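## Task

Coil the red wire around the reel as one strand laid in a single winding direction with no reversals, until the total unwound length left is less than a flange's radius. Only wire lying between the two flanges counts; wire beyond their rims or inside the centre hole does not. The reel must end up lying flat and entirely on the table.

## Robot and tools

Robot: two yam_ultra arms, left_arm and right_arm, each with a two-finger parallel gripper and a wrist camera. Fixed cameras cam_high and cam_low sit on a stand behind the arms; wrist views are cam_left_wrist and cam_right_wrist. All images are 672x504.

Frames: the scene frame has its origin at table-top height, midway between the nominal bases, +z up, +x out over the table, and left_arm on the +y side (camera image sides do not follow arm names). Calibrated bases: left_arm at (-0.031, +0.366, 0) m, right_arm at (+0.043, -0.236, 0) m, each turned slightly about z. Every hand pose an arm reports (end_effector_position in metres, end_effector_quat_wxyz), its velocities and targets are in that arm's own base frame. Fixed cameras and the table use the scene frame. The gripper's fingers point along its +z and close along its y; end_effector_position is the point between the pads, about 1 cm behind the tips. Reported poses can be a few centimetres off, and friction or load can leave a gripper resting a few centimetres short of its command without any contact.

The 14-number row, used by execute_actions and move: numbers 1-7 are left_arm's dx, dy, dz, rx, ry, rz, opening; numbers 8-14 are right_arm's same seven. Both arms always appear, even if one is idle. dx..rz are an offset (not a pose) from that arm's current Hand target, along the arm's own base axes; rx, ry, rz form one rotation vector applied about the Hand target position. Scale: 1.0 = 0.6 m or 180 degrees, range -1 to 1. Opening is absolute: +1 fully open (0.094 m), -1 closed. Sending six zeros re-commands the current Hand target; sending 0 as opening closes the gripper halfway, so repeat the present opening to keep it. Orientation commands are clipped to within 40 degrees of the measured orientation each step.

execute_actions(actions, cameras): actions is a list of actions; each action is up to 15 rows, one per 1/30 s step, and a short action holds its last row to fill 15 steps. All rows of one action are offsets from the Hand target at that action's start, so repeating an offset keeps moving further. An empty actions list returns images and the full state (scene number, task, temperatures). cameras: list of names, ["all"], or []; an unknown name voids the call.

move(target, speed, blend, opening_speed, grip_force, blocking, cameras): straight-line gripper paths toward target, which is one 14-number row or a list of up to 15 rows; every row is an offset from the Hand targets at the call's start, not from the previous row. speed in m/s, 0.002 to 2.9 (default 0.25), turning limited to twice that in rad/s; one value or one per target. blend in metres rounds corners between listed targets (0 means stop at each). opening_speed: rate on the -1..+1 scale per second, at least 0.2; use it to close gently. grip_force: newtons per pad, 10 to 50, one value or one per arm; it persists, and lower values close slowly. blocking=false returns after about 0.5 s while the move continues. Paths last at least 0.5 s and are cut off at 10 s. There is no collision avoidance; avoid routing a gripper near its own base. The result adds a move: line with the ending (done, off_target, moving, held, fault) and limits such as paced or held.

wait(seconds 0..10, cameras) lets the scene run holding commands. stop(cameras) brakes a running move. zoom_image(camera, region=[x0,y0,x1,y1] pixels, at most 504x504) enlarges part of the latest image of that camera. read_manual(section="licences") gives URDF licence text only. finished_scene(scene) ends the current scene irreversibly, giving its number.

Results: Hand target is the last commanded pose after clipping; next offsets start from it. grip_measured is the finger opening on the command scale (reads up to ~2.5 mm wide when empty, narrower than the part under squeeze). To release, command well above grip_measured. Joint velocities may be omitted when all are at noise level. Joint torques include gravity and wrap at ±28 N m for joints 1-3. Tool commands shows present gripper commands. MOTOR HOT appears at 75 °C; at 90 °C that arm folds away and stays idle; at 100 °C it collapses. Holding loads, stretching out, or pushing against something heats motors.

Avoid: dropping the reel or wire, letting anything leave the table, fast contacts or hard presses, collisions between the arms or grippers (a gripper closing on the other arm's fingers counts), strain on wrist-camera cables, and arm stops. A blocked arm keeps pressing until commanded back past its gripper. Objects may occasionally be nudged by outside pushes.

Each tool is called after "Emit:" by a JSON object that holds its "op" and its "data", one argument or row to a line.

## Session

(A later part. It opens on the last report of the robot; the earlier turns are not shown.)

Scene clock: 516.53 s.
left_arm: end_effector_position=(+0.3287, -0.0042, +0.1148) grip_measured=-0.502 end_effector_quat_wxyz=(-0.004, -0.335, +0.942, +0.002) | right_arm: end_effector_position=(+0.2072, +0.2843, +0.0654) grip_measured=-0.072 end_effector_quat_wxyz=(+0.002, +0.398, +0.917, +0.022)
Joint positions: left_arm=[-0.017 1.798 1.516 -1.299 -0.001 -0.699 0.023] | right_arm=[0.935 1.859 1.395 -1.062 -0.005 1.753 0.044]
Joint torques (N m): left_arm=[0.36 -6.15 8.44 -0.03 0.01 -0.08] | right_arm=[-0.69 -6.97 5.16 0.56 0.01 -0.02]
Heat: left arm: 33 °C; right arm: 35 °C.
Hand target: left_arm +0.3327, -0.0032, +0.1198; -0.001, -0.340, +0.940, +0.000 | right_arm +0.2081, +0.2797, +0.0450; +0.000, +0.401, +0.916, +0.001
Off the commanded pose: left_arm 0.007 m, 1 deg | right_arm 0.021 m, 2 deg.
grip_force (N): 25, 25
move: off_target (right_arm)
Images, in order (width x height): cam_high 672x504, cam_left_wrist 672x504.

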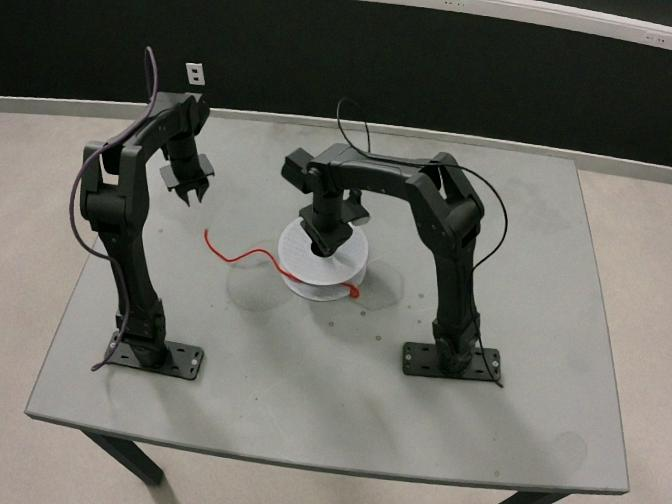

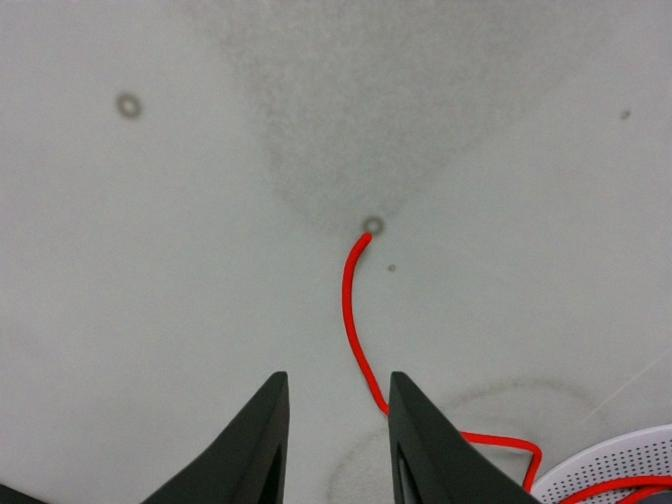

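Emit:
{"op": "move", "data": {
  "target": [
    [-0.012,-0.026,-0.185,0,0,-0.07,-0.5,0,0,0,0,0,0,-0.05],
    [-0.012,-0.026,-0.185,0,0,-0.07,-0.93,0,0,0,0,0,0,-0.05],
    [-0.012,-0.01,-0.14,0,0,-0.07,-0.93,0,0,0,0,0,0,-0.05]
  ],
  "speed": [0.12,0.1,0.1],
  "cameras": ["cam_high","cam_left_wrist"]
}}

Scene clock: 526.87 s.
left_arm: end_effector_position=(+0.3162, -0.0127, +0.0195) grip_measured=-0.922 end_effector_quat_wxyz=(-0.025, -0.236, +0.971, +0.003) | right_arm: end_effector_position=(+0.2072, +0.2843, +0.0654) grip_measured=-0.072 end_effector_quat_wxyz=(+0.002, +0.398, +0.917, +0.022)
Joint positions: left_arm=[-0.038 1.871 1.218 -0.968 0.009 -0.514 0.004] | right_arm=[0.935 1.859 1.395 -1.062 -0.005 1.753 0.044]
Joint torques (N m): left_arm=[0.55 -9.33 7.69 -0.08 -0.11 0.07] | right_arm=[-0.76 -7.04 5.2 0.55 0.01 -0.02]
Heat: left arm: 33 °C; right arm: 34 °C.
Hand target: left_arm +0.3256, -0.0091, +0.0359; -0.001, -0.235, +0.972, +0.000 | right_arm +0.2081, +0.2797, +0.0450; +0.000, +0.401, +0.916, +0.001
Off the commanded pose: left_arm 0.019 m, 3 deg | right_arm 0.021 m, 2 deg.
grip_force (N): 25, 25
move: off_target (left_arm, right_arm)
Images, in order (width x height): cam_high 672x504, cam_left_wrist 672x504.

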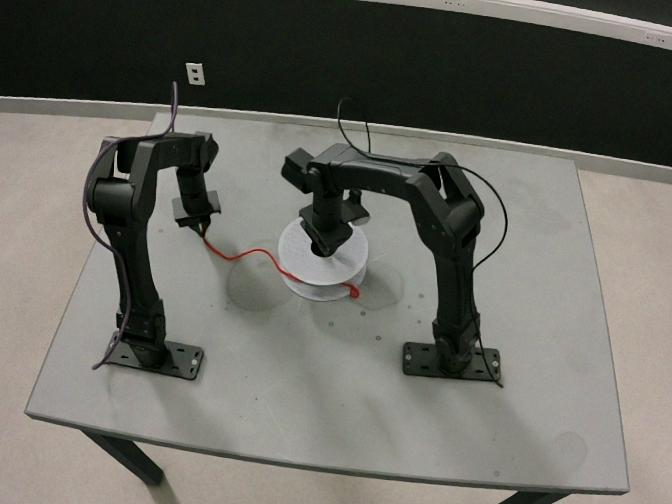

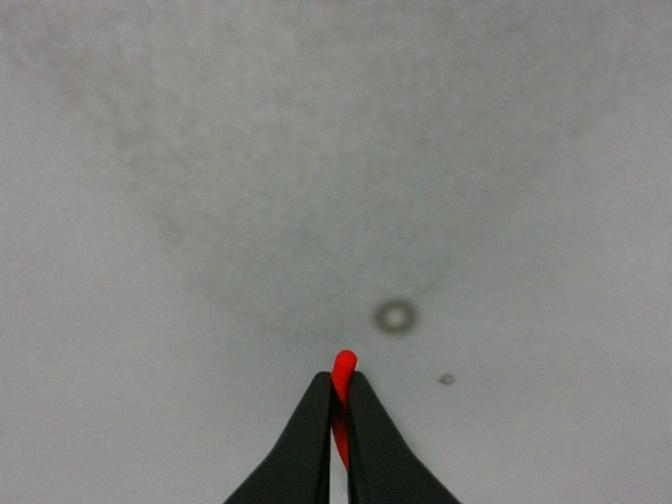

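Emit:
{"op": "move", "data": {
  "target": [
    [-0.05,0.03,0.01,0,0,0.2,-0.93,0,0,0,0,0,0,-0.05],
    [-0.1,0.09,0.01,0,0,0.38,-0.93,0,0,0,0,0,0,-0.05]
  ],
  "speed": [0.15,0.06],
  "cameras": ["cam_high","cam_left_wrist","cam_low"]
}}

Emit:
{"op": "zoom_image", "data": {
  "camera": "cam_high",
  "region": [190, 210, 390, 310]
}}

Emit:
{"op": "zoom_image", "data": {
  "camera": "cam_low",
  "region": [360, 240, 460, 300]
}}

Scene clock: 536.37 s.
left_arm: end_effector_position=(+0.2661, +0.0401, +0.0359) grip_measured=-0.922 end_effector_quat_wxyz=(+0.014, +0.734, -0.679, -0.003) | right_arm: end_effector_position=(+0.2072, +0.2843, +0.0654) grip_measured=-0.072 end_effector_quat_wxyz=(+0.002, +0.398, +0.917, +0.022)
Joint positions: left_arm=[0.155 1.655 1.027 -0.968 0.013 -1.495 0.004] | right_arm=[0.935 1.859 1.395 -1.062 -0.005 1.753 0.044]
Joint torques (N m): left_arm=[0.81 -7.35 4.78 0.08 -0.13 -0.08] | right_arm=[-0.68 -7.04 5.18 0.55 0.04 -0.03]
Heat: left arm: 33 °C; right arm: 34 °C.
Hand target: left_arm +0.2655, +0.0448, +0.0419; +0.001, +0.741, -0.672, +0.000 | right_arm +0.2081, +0.2797, +0.0450; +0.000, +0.401, +0.916, +0.001
Off the commanded pose: left_arm 0.008 m, 2 deg | right_arm 0.021 m, 2 deg.
grip_force (N): 25, 25
move: off_target (right_arm)
Images, in order (width x height): cam_high 672x504, cam_low 672x504, cam_left_wrist 672x504.

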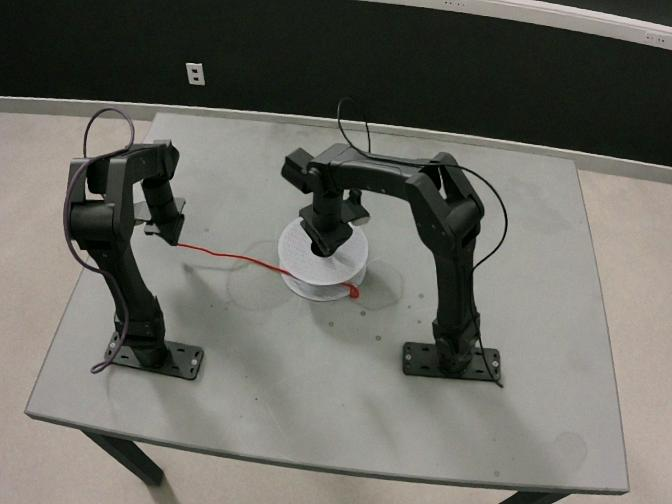

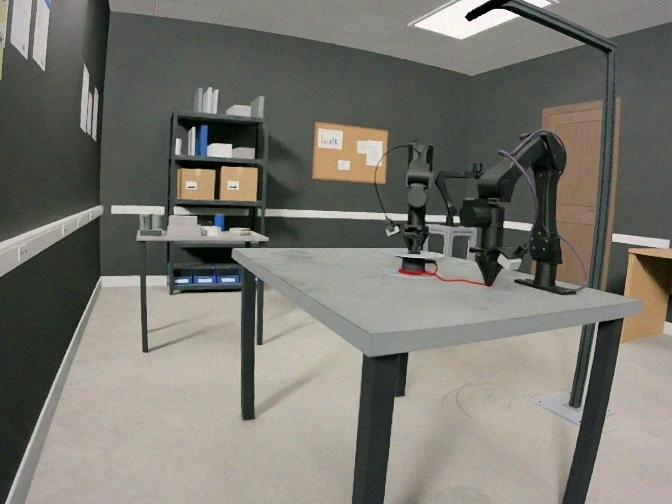

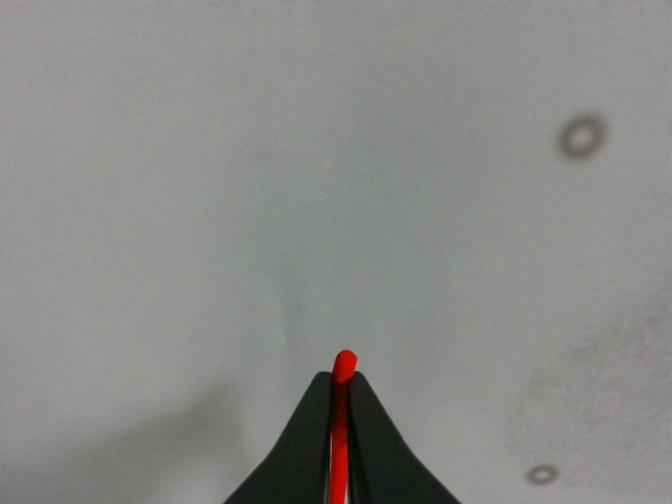

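Scaled by 2.520 from the camera's 672x504 image, which has a finer 960x720 frame.

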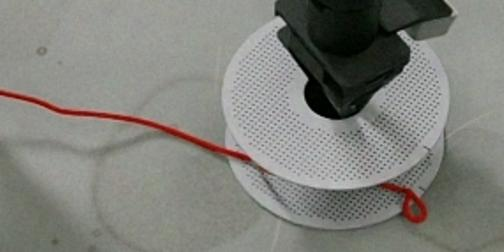

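Scaled by 5.040 from the camera's 672x504 image, which has a finer 960x720 frame.

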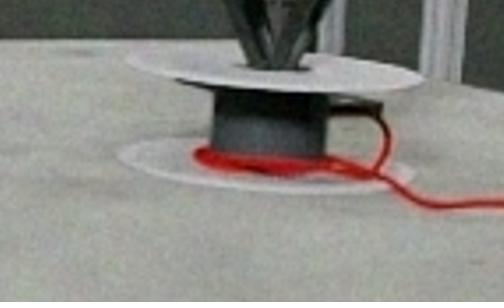

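Emit:
{"op": "move", "data": {
  "target": [
    [0.0,0.12,0.02,0,0,0,-0.93,0,0,0,0,0,0,-0.05]
  ],
  "speed": [0.06],
  "cameras": ["cam_high","cam_low"]
}}

Emit:
{"op": "zoom_image", "data": {
  "camera": "cam_high",
  "region": [190, 210, 390, 310]
}}

Emit:
{"op": "zoom_image", "data": {
  "camera": "cam_low",
  "region": [360, 240, 460, 300]
}}

Scene clock: 539.47 s.
left_arm: end_effector_position=(+0.2627, +0.1101, +0.0498) grip_measured=-0.922 end_effector_quat_wxyz=(+0.007, +0.741, -0.672, +0.007) | right_arm: end_effector_position=(+0.2072, +0.2843, +0.0654) grip_measured=-0.072 end_effector_quat_wxyz=(+0.002, +0.398, +0.917, +0.022)
Joint positions: left_arm=[0.405 1.677 1.11 -1.012 0.018 -1.264 0.004] | right_arm=[0.935 1.859 1.395 -1.062 -0.005 1.753 0.044]
Joint torques (N m): left_arm=[0.58 -4.85 8.14 -0.01 -0.18 0.08] | right_arm=[-0.66 -6.95 5.07 0.56 0.01 -0.02]
Heat: left arm: 33 °C; right arm: 34 °C.
Hand target: left_arm +0.2656, +0.1169, +0.0540; +0.001, +0.741, -0.672, +0.000 | right_arm +0.2081, +0.2797, +0.0450; +0.000, +0.401, +0.916, +0.001
Off the commanded pose: left_arm 0.008 m, 1 deg | right_arm 0.021 m, 2 deg.
grip_force (N): 25, 25
move: off_target (right_arm)
Images, in order (width x height): cam_high 672x504, cam_low 672x504.

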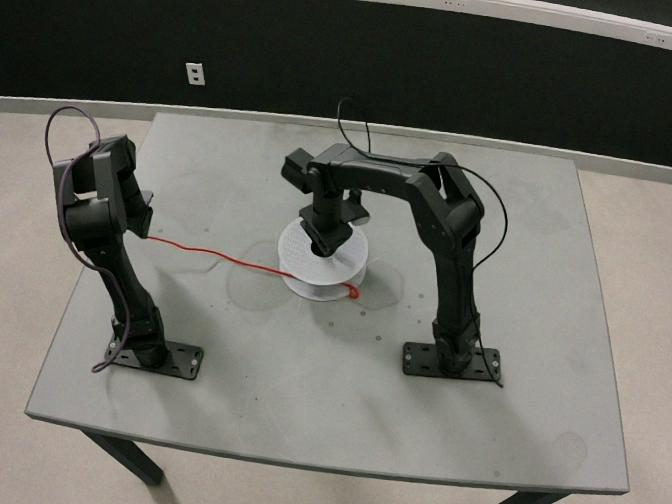

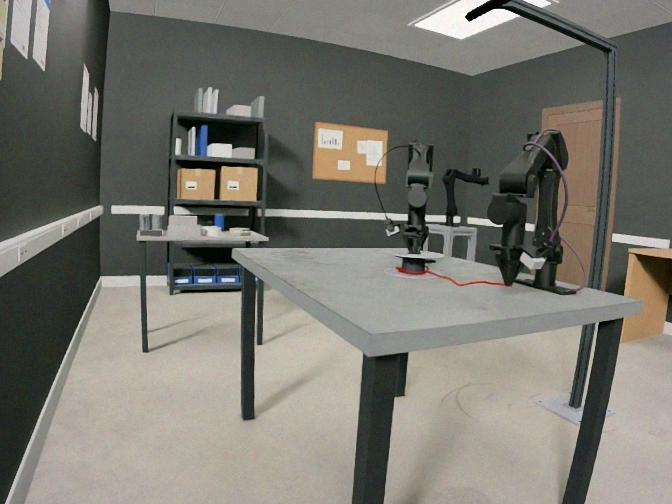

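Scaled by 2.520 from the camera's 672x504 image, which has a finer 960x720 frame.

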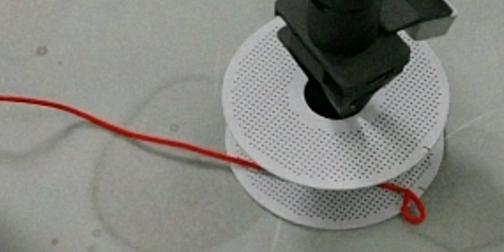

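Scaled by 5.040 from the camera's 672x504 image, which has a finer 960x720 frame.

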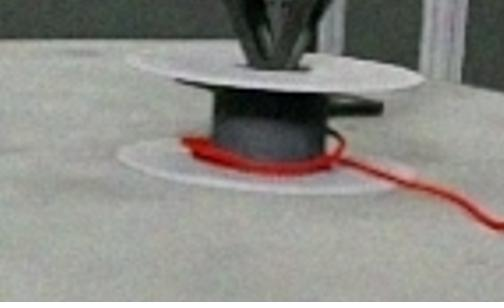

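Emit:
{"op": "move", "data": {
  "target": [
    [0.0,0.02,0.0,0,0,0,-0.93,0,0,0,0,0,0,0.0],
    [0.0,-0.05,0.0,0,0,0,-0.93,0,0,0,0,0,0.48,0.0],
    [0.0,-0.14,0.0,0,0,0,-0.93,0,0,0,0,0,0.93,0.0]
  ],
  "speed": [0.06,0.25,0.25],
  "blend": [0.001,0.02,0],
  "cameras": ["cam_high","cam_low","cam_left_wrist"]
}}

Emit:
{"op": "zoom_image", "data": {
  "camera": "cam_high",
  "region": [190, 210, 390, 310]
}}

Emit:
{"op": "zoom_image", "data": {
  "camera": "cam_low",
  "region": [360, 240, 460, 300]
}}

Scene clock: 549.00 s.
left_arm: end_effector_position=(+0.2663, +0.0318, +0.0482) grip_measured=-0.922 end_effector_quat_wxyz=(+0.014, +0.740, -0.672, -0.001) | right_arm: end_effector_position=(+0.2106, +0.2929, +0.0690) grip_measured=-0.022 end_effector_quat_wxyz=(-0.039, +0.858, -0.513, -0.007)
Joint positions: left_arm=[0.127 1.632 1.054 -1.016 0.018 -1.539 0.004] | right_arm=[0.933 1.859 1.407 -1.042 -0.022 -1.13 0.046]
Joint torques (N m): left_arm=[-0.54 -7.24 4.86 0.07 -0.18 -0.08] | right_arm=[-0.5 -6.83 4.74 0.32 0.16 -0.48]
Heat: left arm: 33 °C; right arm: 34 °C.
Hand target: left_arm +0.2655, +0.0329, +0.0539; +0.001, +0.741, -0.672, +0.000 | right_arm +0.2079, +0.2798, +0.0450; +0.001, +0.867, -0.499, +0.000
Off the commanded pose: left_arm 0.006 m, 2 deg | right_arm 0.028 m, 5 deg.
grip_force (N): 25, 25
move: off_target (right_arm); blend cut to 0 m at target 1
Images, in order (width x height): cam_high 672x504, cam_low 672x504, cam_left_wrist 672x504.

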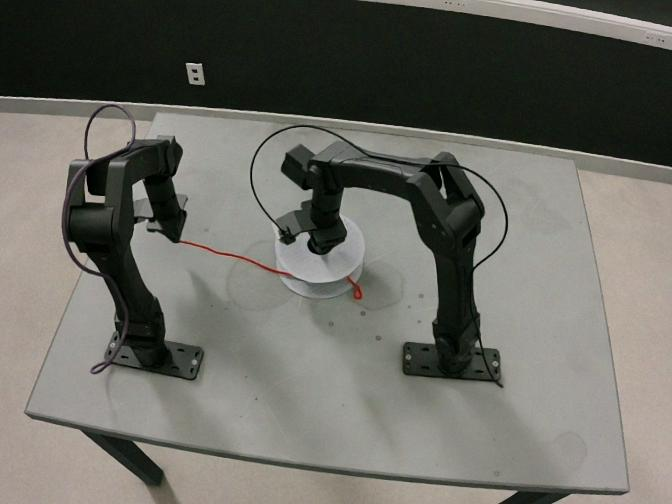

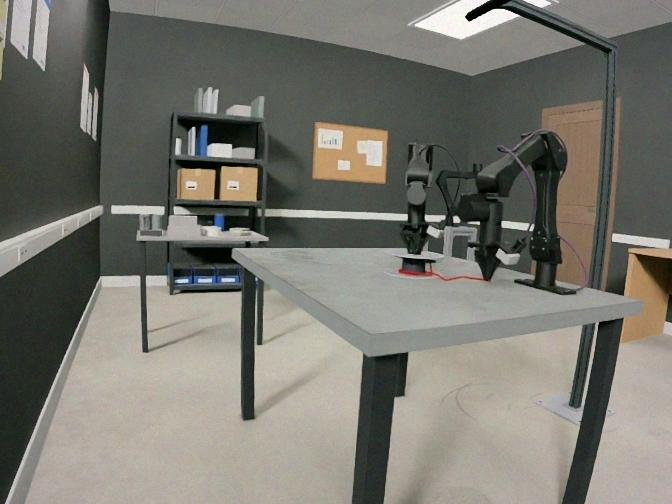

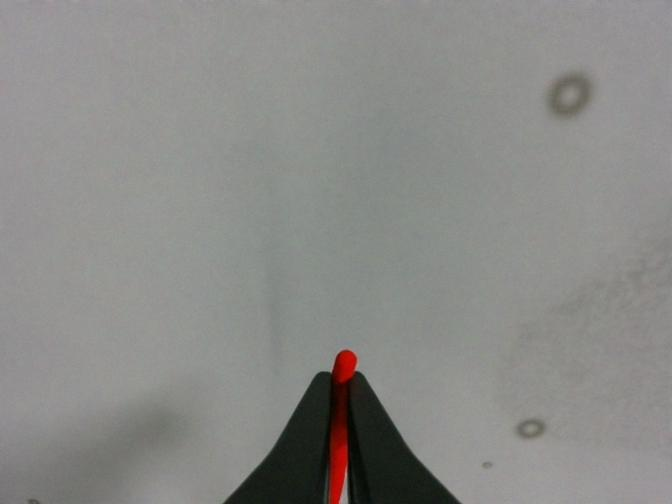

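Scaled by 2.520 from the camera's 672x504 image, which has a finer 960x720 frame.

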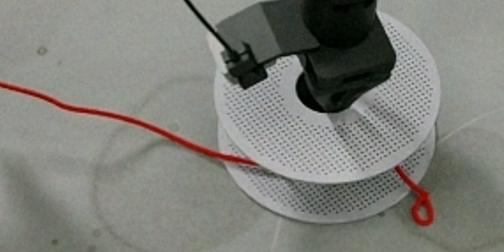

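Scaled by 5.040 from the camera's 672x504 image, which has a finer 960x720 frame.

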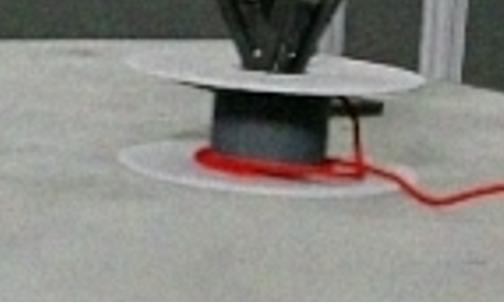

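Emit:
{"op": "move", "data": {
  "target": [
    [0.0,0.16,0.0,0,0,0,-0.93,0,0,0,0,0,0,0.0]
  ],
  "speed": [0.08],
  "cameras": ["cam_high","cam_low"]
}}

Emit:
{"op": "zoom_image", "data": {
  "camera": "cam_high",
  "region": [190, 210, 390, 310]
}}

Emit:
{"op": "zoom_image", "data": {
  "camera": "cam_low",
  "region": [360, 240, 460, 300]
}}

Scene clock: 562.00 s.
left_arm: end_effector_position=(+0.2623, +0.1224, +0.0497) grip_measured=-0.922 end_effector_quat_wxyz=(+0.008, +0.741, -0.671, +0.006) | right_arm: end_effector_position=(+0.2106, +0.2929, +0.0690) grip_measured=-0.022 end_effector_quat_wxyz=(-0.039, +0.858, -0.513, -0.007)
Joint positions: left_arm=[0.443 1.696 1.132 -1.016 0.016 -1.227 0.004] | right_arm=[0.933 1.859 1.407 -1.042 -0.022 -1.13 0.046]
Joint torques (N m): left_arm=[0.53 -5 8.12 0 -0.18 0.06] | right_arm=[-0.57 -6.79 4.82 0.33 0.19 -0.48]
Heat: left arm: 33 °C; right arm: 33 °C.
Hand target: left_arm +0.2656, +0.1289, +0.0539; +0.001, +0.741, -0.672, +0.000 | right_arm +0.2079, +0.2798, +0.0450; +0.001, +0.867, -0.499, +0.000
Off the commanded pose: left_arm 0.008 m, 1 deg | right_arm 0.028 m, 5 deg.
grip_force (N): 25, 25
move: off_target (right_arm)
Images, in order (width x height): cam_high 672x504, cam_low 672x504.

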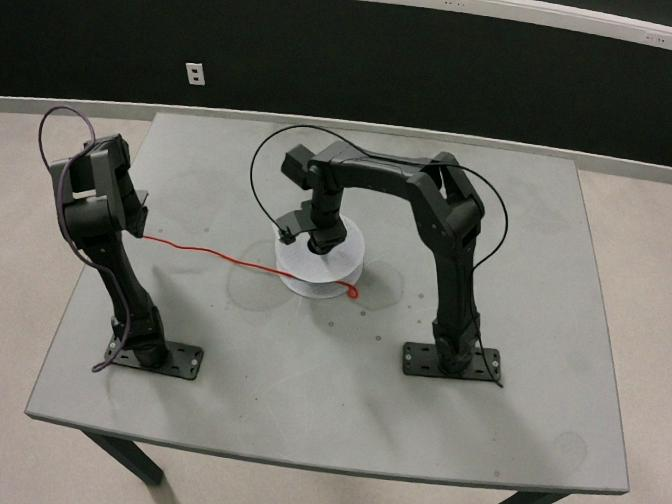

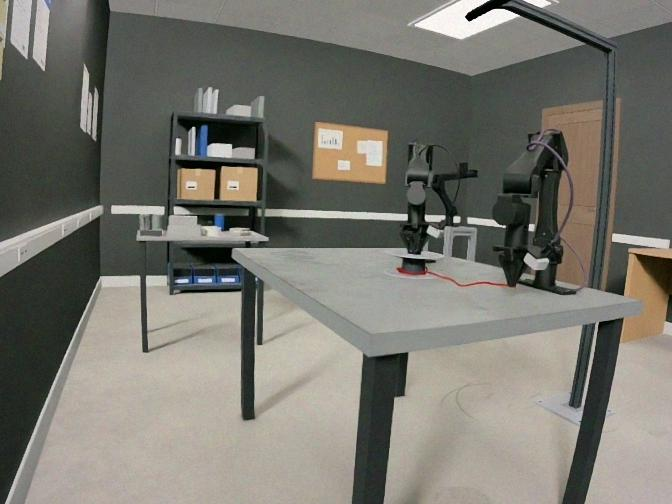

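Scaled by 2.520 from the camera's 672x504 image, which has a finer 960x720 frame.

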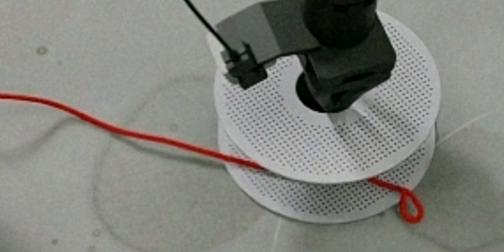

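Scaled by 5.040 from the camera's 672x504 image, which has a finer 960x720 frame.

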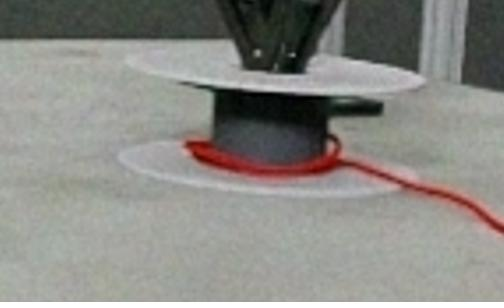

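Emit:
{"op": "move", "data": {
  "target": [
    [0.0,-0.02,-0.06,0,0,0,-0.93,0.02,0.02,0.0,0,0,0,-0.85],
    [0.0,-0.02,-0.06,0,0,0,-0.4,0.02,0.02,0.1,0,0,0,-0.85],
    [-0.04,0.08,0.2,0,0,0,-0.4,-0.1,0.0,0.18,0,0,-0.3,-0.5],
    [-0.04,0.08,0.2,0,0,0,-0.4,-0.16,-0.12,0.18,0,0,-0.3,-0.5]
  ],
  "speed": [0.1,0.12,0.2,0.2],
  "blend": [0,0,0.02,0],
  "cameras": ["cam_high","cam_right_wrist","cam_low"]
}}

Scene clock: 577.47 s.
left_arm: end_effector_position=(+0.2425, +0.1726, +0.1681) grip_measured=-0.402 end_effector_quat_wxyz=(+0.006, +0.741, -0.672, +0.005) | right_arm: end_effector_position=(+0.1121, +0.2113, +0.1542) grip_measured=-0.502 end_effector_quat_wxyz=(-0.001, -0.547, +0.837, +0.003)
Joint positions: left_arm=[0.623 1.688 1.599 -1.491 0.012 -1.046 0.028] | right_arm=[1.073 1.449 1.304 -1.425 -0.007 -0.084 0.023]
Joint torques (N m): left_arm=[0.55 -5.56 8.13 -0.05 -0.13 0.07] | right_arm=[-0.23 -7.06 6.05 0.24 0.02 0.01]
Heat: left arm: 34 °C; right arm: 34 °C.
Hand target: left_arm +0.2415, +0.1769, +0.1739; +0.001, +0.741, -0.672, +0.000 | right_arm +0.1120, +0.2077, +0.1530; -0.001, -0.546, +0.838, +0.000
Off the commanded pose: left_arm 0.007 m, 1 deg | right_arm 0.004 m, 0 deg.
grip_force (N): 25, 25
move: done; blend cut to 0 m at target 3
Images, in order (width x height): cam_high 672x504, cam_low 672x504, cam_right_wrist 672x504.

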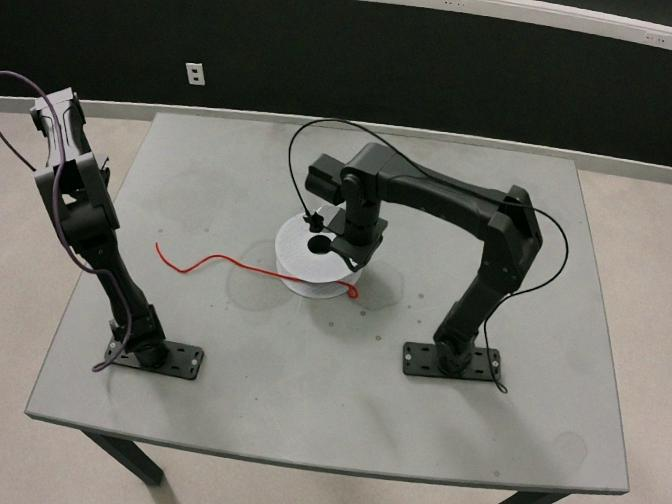

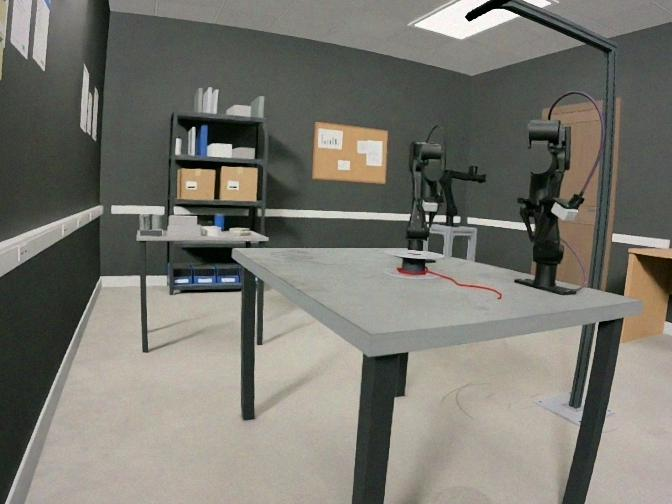

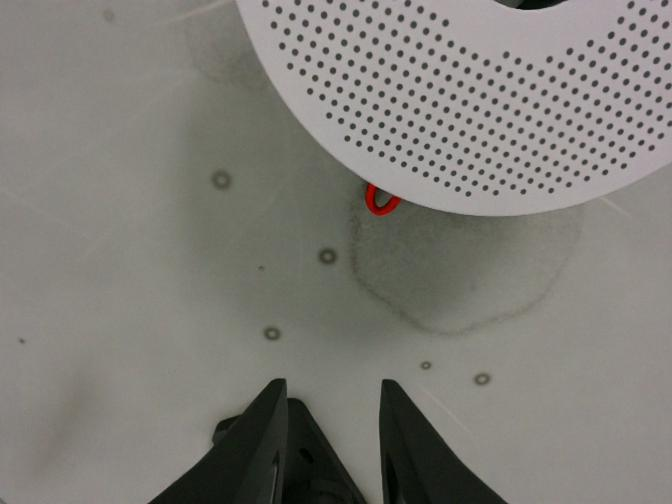

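Emit:
{"op": "move", "data": {
  "target": [
    [0,0,0,0,0,0,-0.4,0.005,-0.045,-0.12,0.118,-0.074,-0.088,-0.5],
    [0,0,0,0,0,0,-0.4,0.01,-0.04,-0.195,0.118,-0.074,-0.088,-0.5]
  ],
  "speed": [0.15,0.1],
  "cameras": ["cam_high","cam_right_wrist"]
}}

Scene clock: 585.23 s.
left_arm: end_effector_position=(+0.2425, +0.1726, +0.1681) grip_measured=-0.402 end_effector_quat_wxyz=(+0.006, +0.741, -0.672, +0.005) | right_arm: end_effector_position=(+0.1164, +0.1863, +0.0401) grip_measured=-0.502 end_effector_quat_wxyz=(+0.195, -0.416, +0.883, +0.098)
Joint positions: left_arm=[0.623 1.688 1.599 -1.491 0.012 -1.046 0.028] | right_arm=[1.061 0.975 0.453 -0.615 0.065 0.166 0.023]
Joint torques (N m): left_arm=[0.55 -5.55 8.14 -0.05 -0.13 0.07] | right_arm=[-0.16 -1.74 6.69 1.19 0.16 0]
Heat: left arm: 34 °C; right arm: 34 °C.
Hand target: left_arm +0.2415, +0.1769, +0.1739; +0.001, +0.741, -0.672, +0.000 | right_arm +0.1180, +0.1837, +0.0361; +0.196, -0.413, +0.885, +0.091
Off the commanded pose: left_arm 0.007 m, 1 deg | right_arm 0.005 m, 1 deg.
grip_force (N): 25, 25
move: done
Images, in order (width x height): cam_high 672x504, cam_right_wrist 672x504.

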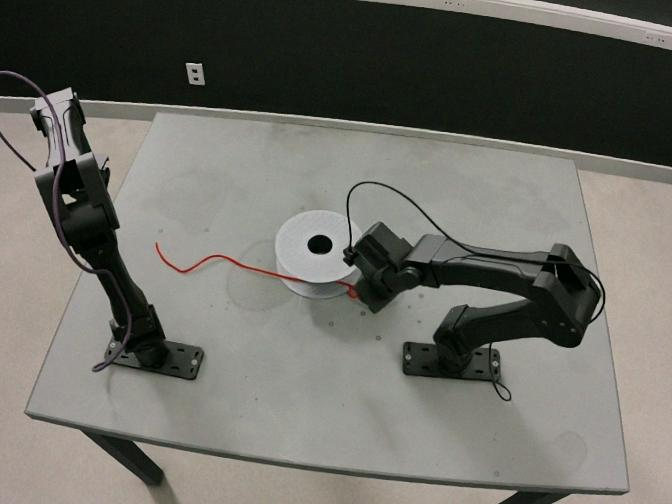

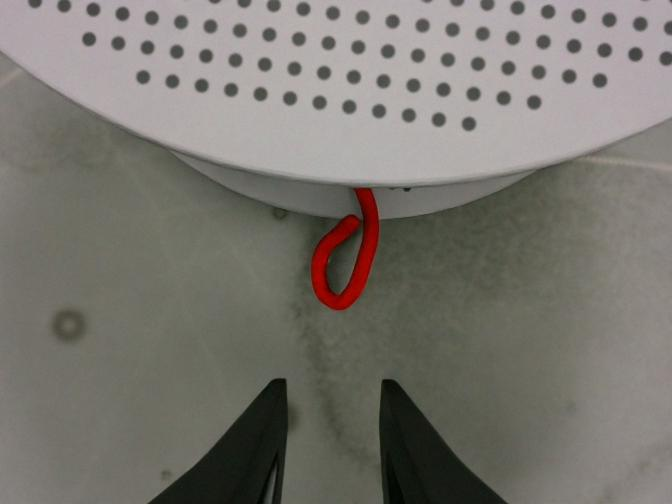

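Emit:
{"op": "move", "data": {
  "target": [
    [0,0,0,0,0,0,-0.4,0.0,0.0,-0.04,0,0,0,-0.5],
    [0,0,0,0,0,0,-0.4,0.03,0.036,-0.042,0,0,0,-0.5],
    [0,0,0,0,0,0,-0.4,0.03,0.036,-0.042,0,0,0,-0.93]
  ],
  "speed": [0.08,0.06,0.06],
  "blend": [0.005,0,0],
  "cameras": ["cam_right_wrist"]
}}

Scene clock: 590.83 s.
left_arm: end_effector_position=(+0.2425, +0.1726, +0.1681) grip_measured=-0.402 end_effector_quat_wxyz=(+0.006, +0.741, -0.672, +0.005) | right_arm: end_effector_position=(+0.1343, +0.2060, +0.0111) grip_measured=-0.889 end_effector_quat_wxyz=(+0.199, -0.412, +0.884, +0.096)
Joint positions: left_arm=[0.623 1.688 1.599 -1.491 0.012 -1.046 0.028] | right_arm=[1.037 1.184 0.423 -0.37 0.065 0.15 0.005]
Joint torques (N m): left_arm=[0.57 -5.53 8.13 -0.04 -0.13 0.07] | right_arm=[-0.69 -2.66 8.05 0.98 0.03 -0.11]
Heat: left arm: 34 °C; right arm: 33 °C.
Hand target: left_arm +0.2415, +0.1769, +0.1739; +0.001, +0.741, -0.672, +0.000 | right_arm +0.1360, +0.2053, +0.0108; +0.196, -0.413, +0.885, +0.091
Off the commanded pose: left_arm 0.007 m, 1 deg | right_arm 0.002 m, 1 deg.
grip_force (N): 25, 25
move: done
Images, in order (width x height): cam_right_wrist 672x504.

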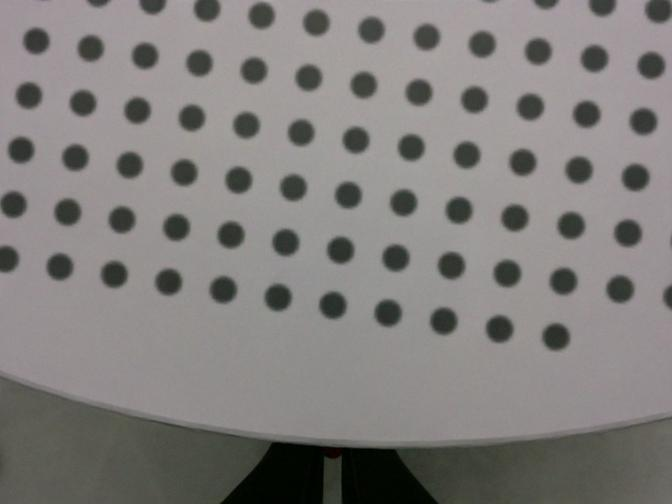

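Emit:
{"op": "move", "data": {
  "target": [0,0,0,0,0,0,-0.4,-0.032,-0.045,0.045,0,0,0,-0.93],
  "speed": 0.06,
  "cameras": ["cam_right_wrist","cam_low","cam_high"]
}}

Emit:
{"op": "zoom_image", "data": {
  "camera": "cam_low",
  "region": [370, 235, 450, 295]
}}

Scene clock: 593.83 s.
left_arm: end_effector_position=(+0.2425, +0.1726, +0.1681) grip_measured=-0.402 end_effector_quat_wxyz=(+0.006, +0.741, -0.672, +0.005) | right_arm: end_effector_position=(+0.1170, +0.1787, +0.0328) grip_measured=-0.890 end_effector_quat_wxyz=(+0.193, -0.415, +0.884, +0.092)
Joint positions: left_arm=[0.623 1.688 1.599 -1.491 0.012 -1.046 0.028] | right_arm=[1.041 0.963 0.423 -0.605 0.065 0.15 0.005]
Joint torques (N m): left_arm=[0.57 -5.55 8.13 -0.05 -0.14 0.07] | right_arm=[0.59 -3.26 8.76 0.83 0.11 0.1]
Heat: left arm: 34 °C; right arm: 33 °C.
Hand target: left_arm +0.2415, +0.1769, +0.1739; +0.001, +0.741, -0.672, +0.000 | right_arm +0.1168, +0.1783, +0.0379; +0.196, -0.413, +0.885, +0.091
Off the commanded pose: left_arm 0.007 m, 1 deg | right_arm 0.005 m, 0 deg.
grip_force (N): 25, 25
move: done
Images, in order (width x height): cam_high 672x504, cam_low 672x504, cam_right_wrist 672x504.

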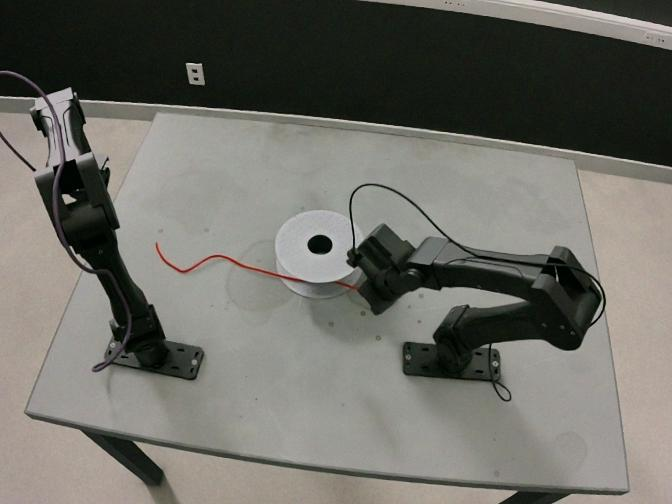

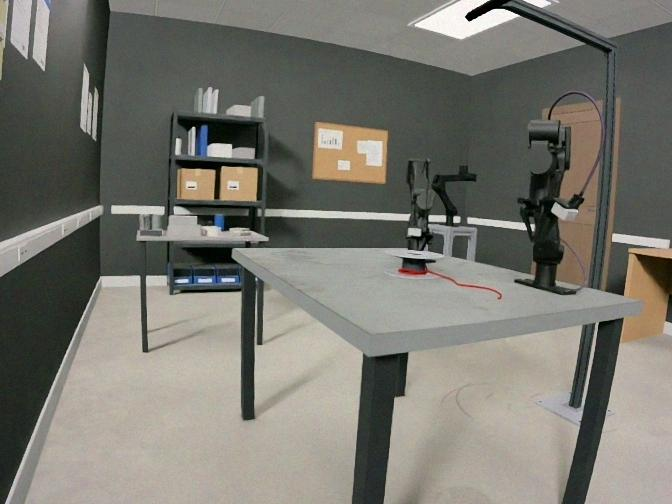

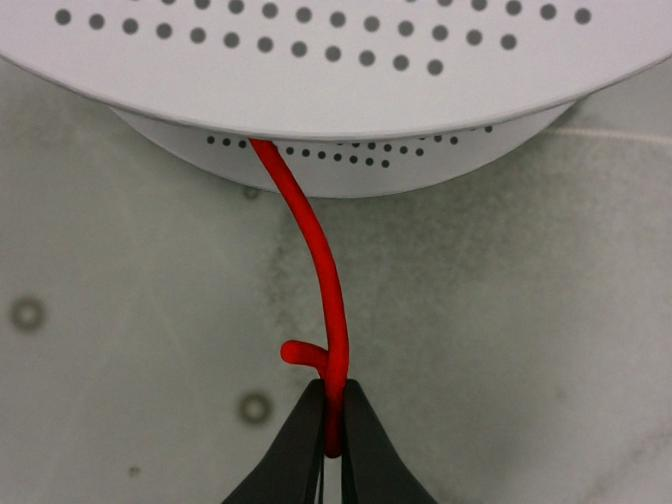

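Scaled by 6.300 from the camera's 672x504 image, which has a finer 960x720 frame.

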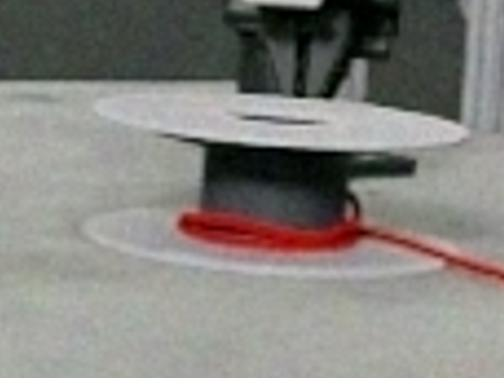

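Emit:
{"op": "move", "data": {
  "target": [
    [0,0,0,0,0,0,-0.4,0.155,-0.064,0.012,0,0,0.1,-0.93],
    [0,0,0,0,0,0,-0.4,0.339,0.003,0.012,0,0,0.2,-0.93],
    [0,0,0,0,0,0,-0.4,0.405,0.186,0.012,0,0,0.33,-0.93]
  ],
  "speed": 0.08,
  "blend": [0.03,0.03,0],
  "cameras": ["cam_right_wrist","cam_low","cam_high"]
}}

Emit:
{"op": "zoom_image", "data": {
  "camera": "cam_low",
  "region": [370, 235, 450, 295]
}}

Scene clock: 604.73 s.
left_arm: end_effector_position=(+0.2425, +0.1726, +0.1681) grip_measured=-0.402 end_effector_quat_wxyz=(+0.006, +0.741, -0.672, +0.005) | right_arm: end_effector_position=(+0.3639, +0.2828, +0.0482) grip_measured=-0.890 end_effector_quat_wxyz=(-0.128, +0.796, -0.570, -0.158)
Joint positions: left_arm=[0.623 1.688 1.599 -1.491 0.012 -1.046 0.028] | right_arm=[0.507 2.235 1.823 -1.056 -0.397 -1.37 0.005]
Joint torques (N m): left_arm=[0.55 -5.53 8.14 -0.05 -0.13 0.07] | right_arm=[0.62 -11.97 9.54 0.25 -0.59 -0.1]
Heat: left arm: 34 °C; right arm: 33 °C.
Hand target: left_arm +0.2415, +0.1769, +0.1739; +0.001, +0.741, -0.672, +0.000 | right_arm +0.3597, +0.2899, +0.0449; -0.124, +0.797, -0.564, -0.176
Off the commanded pose: left_arm 0.007 m, 1 deg | right_arm 0.009 m, 2 deg.
grip_force (N): 25, 25
move: done
Images, in order (width x height): cam_high 672x504, cam_low 672x504, cam_right_wrist 672x504.

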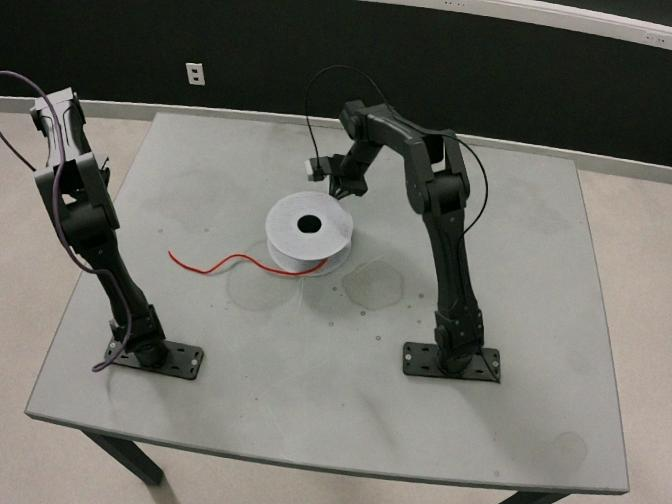

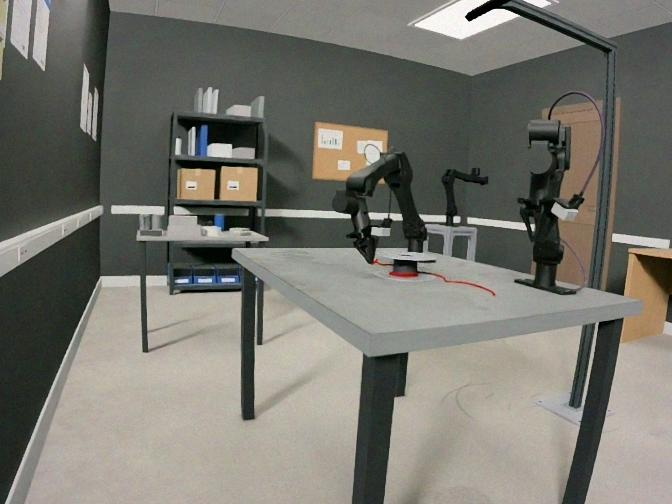

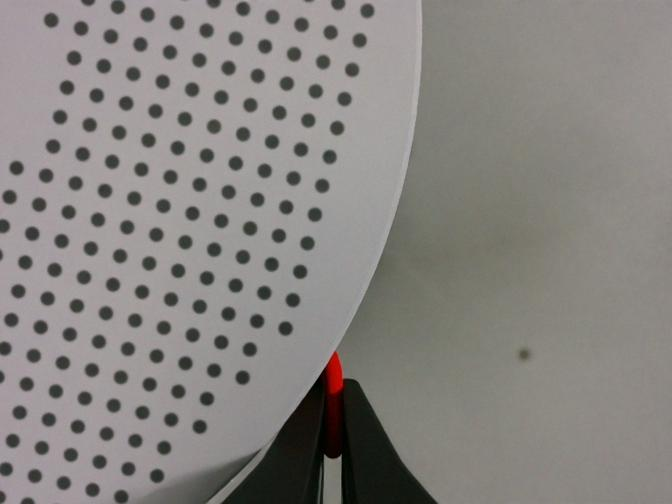

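Scaled by 6.300 from the camera's 672x504 image, which has a finer 960x720 frame.

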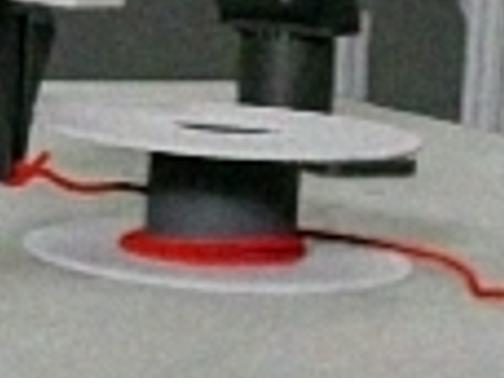

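Emit:
{"op": "move", "data": {
  "target": [
    [0,0,0,0,0,0,-0.4,0.03,0.1,0.012,0,0,0.05,-0.93],
    [0,0,0,0,0,0,-0.4,-0.02,0.19,0.012,0,0,0.1,-0.93],
    [0,0,0,0,0,0,-0.4,-0.17,0.27,0.012,0,0,0.2,-0.93]
  ],
  "speed": 0.1,
  "blend": [0.03,0.03,0],
  "cameras": ["cam_right_wrist","cam_low","cam_high"]
}}

Emit:
{"op": "zoom_image", "data": {
  "camera": "cam_low",
  "region": [370, 235, 450, 295]
}}

Scene clock: 614.03 s.
left_arm: end_effector_position=(+0.2425, +0.1726, +0.1681) grip_measured=-0.402 end_effector_quat_wxyz=(+0.006, +0.741, -0.672, +0.005) | right_arm: end_effector_position=(+0.2693, +0.4527, +0.0575) grip_measured=-0.890 end_effector_quat_wxyz=(-0.102, +0.932, -0.299, -0.177)
Joint positions: left_arm=[0.623 1.688 1.599 -1.491 0.012 -1.046 0.028] | right_arm=[0.897 2.758 2.822 -1.565 -0.406 -1.61 0.005]
Joint torques (N m): left_arm=[0.57 -5.55 8.14 -0.04 -0.13 0.06] | right_arm=[0.5 -16.4 5.75 0.18 -0.6 -0.09]
Heat: left arm: 34 °C; right arm: 34 °C.
Hand target: left_arm +0.2415, +0.1769, +0.1739; +0.001, +0.741, -0.672, +0.000 | right_arm +0.2578, +0.4519, +0.0522; -0.064, +0.933, -0.289, -0.206
Off the commanded pose: left_arm 0.007 m, 1 deg | right_arm 0.013 m, 6 deg.
joint sent to its limit (right arm) — joint 4 (wrist pitch), lower limit. The joint targets are off in orientation, not in position.
grip_force (N): 25, 25
move: off_target (right_arm)
Images, in order (width x height): cam_high 672x504, cam_low 672x504, cam_right_wrist 672x504.

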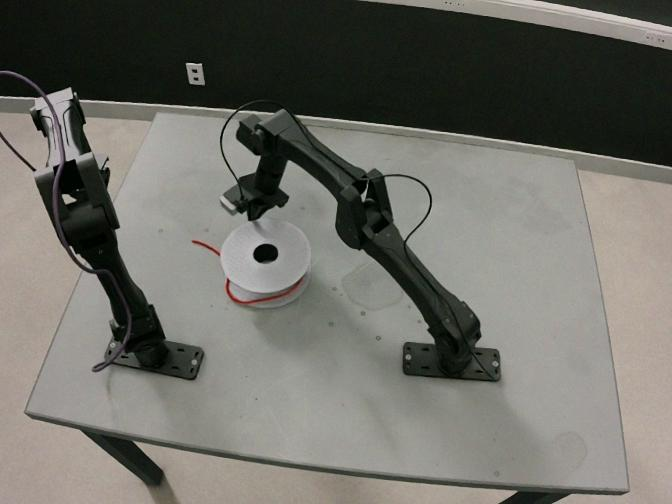

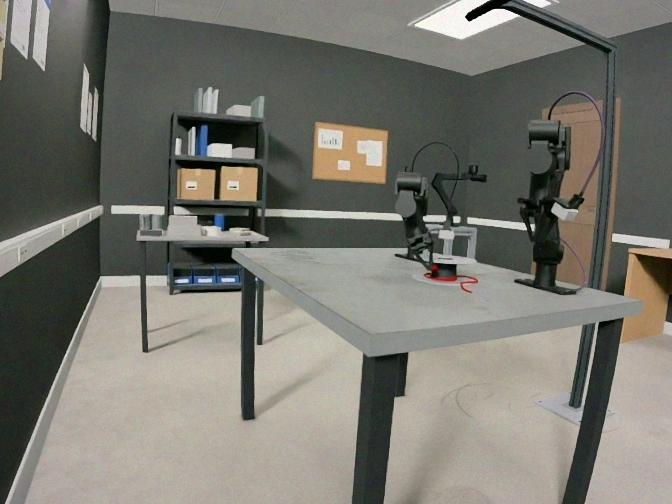

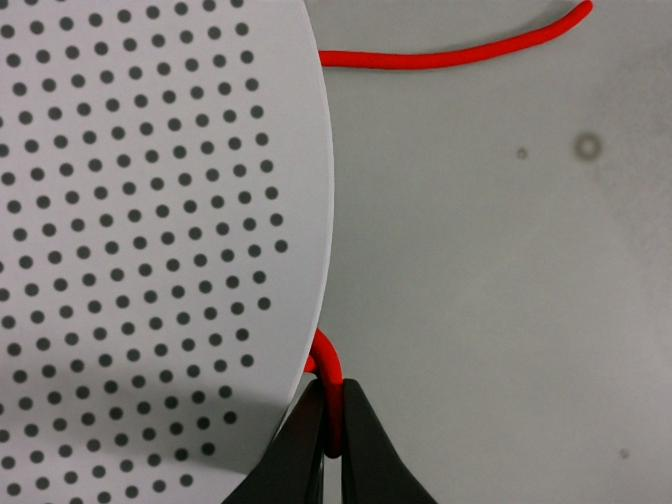

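Scaled by 6.300 from the camera's 672x504 image, which has a finer 960x720 frame.

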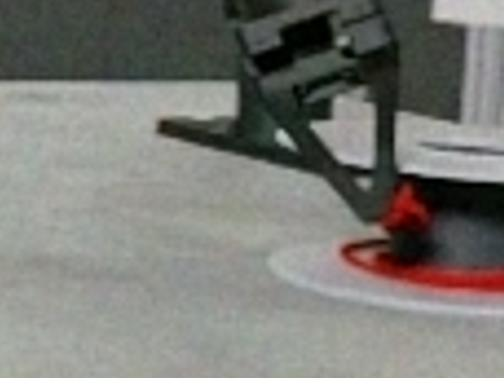

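Emit:
{"op": "zoom_image", "data": {
  "camera": "cam_high",
  "region": [180, 200, 330, 320]
}}

Emit:
{"op": "zoom_image", "data": {
  "camera": "cam_low",
  "region": [410, 245, 490, 300]
}}

Scaled by 3.360 from the camera's 672x504 image, which has a finer 960x720 frame.

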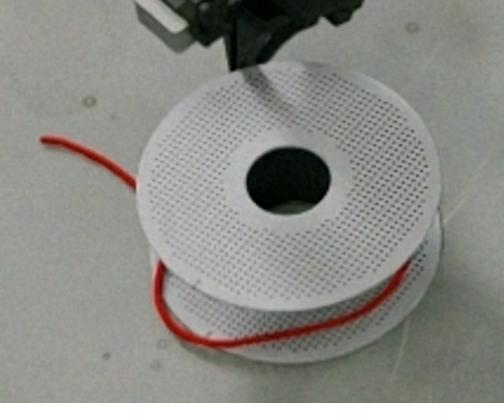

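Scaled by 6.300 from the camera's 672x504 image, which has a finer 960x720 frame.

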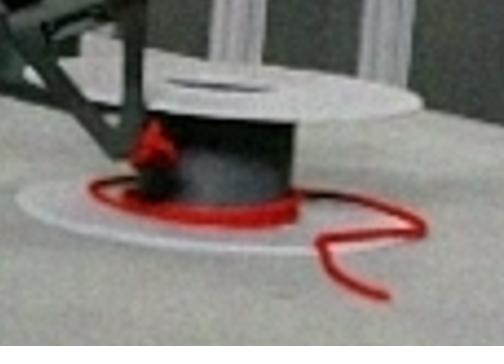

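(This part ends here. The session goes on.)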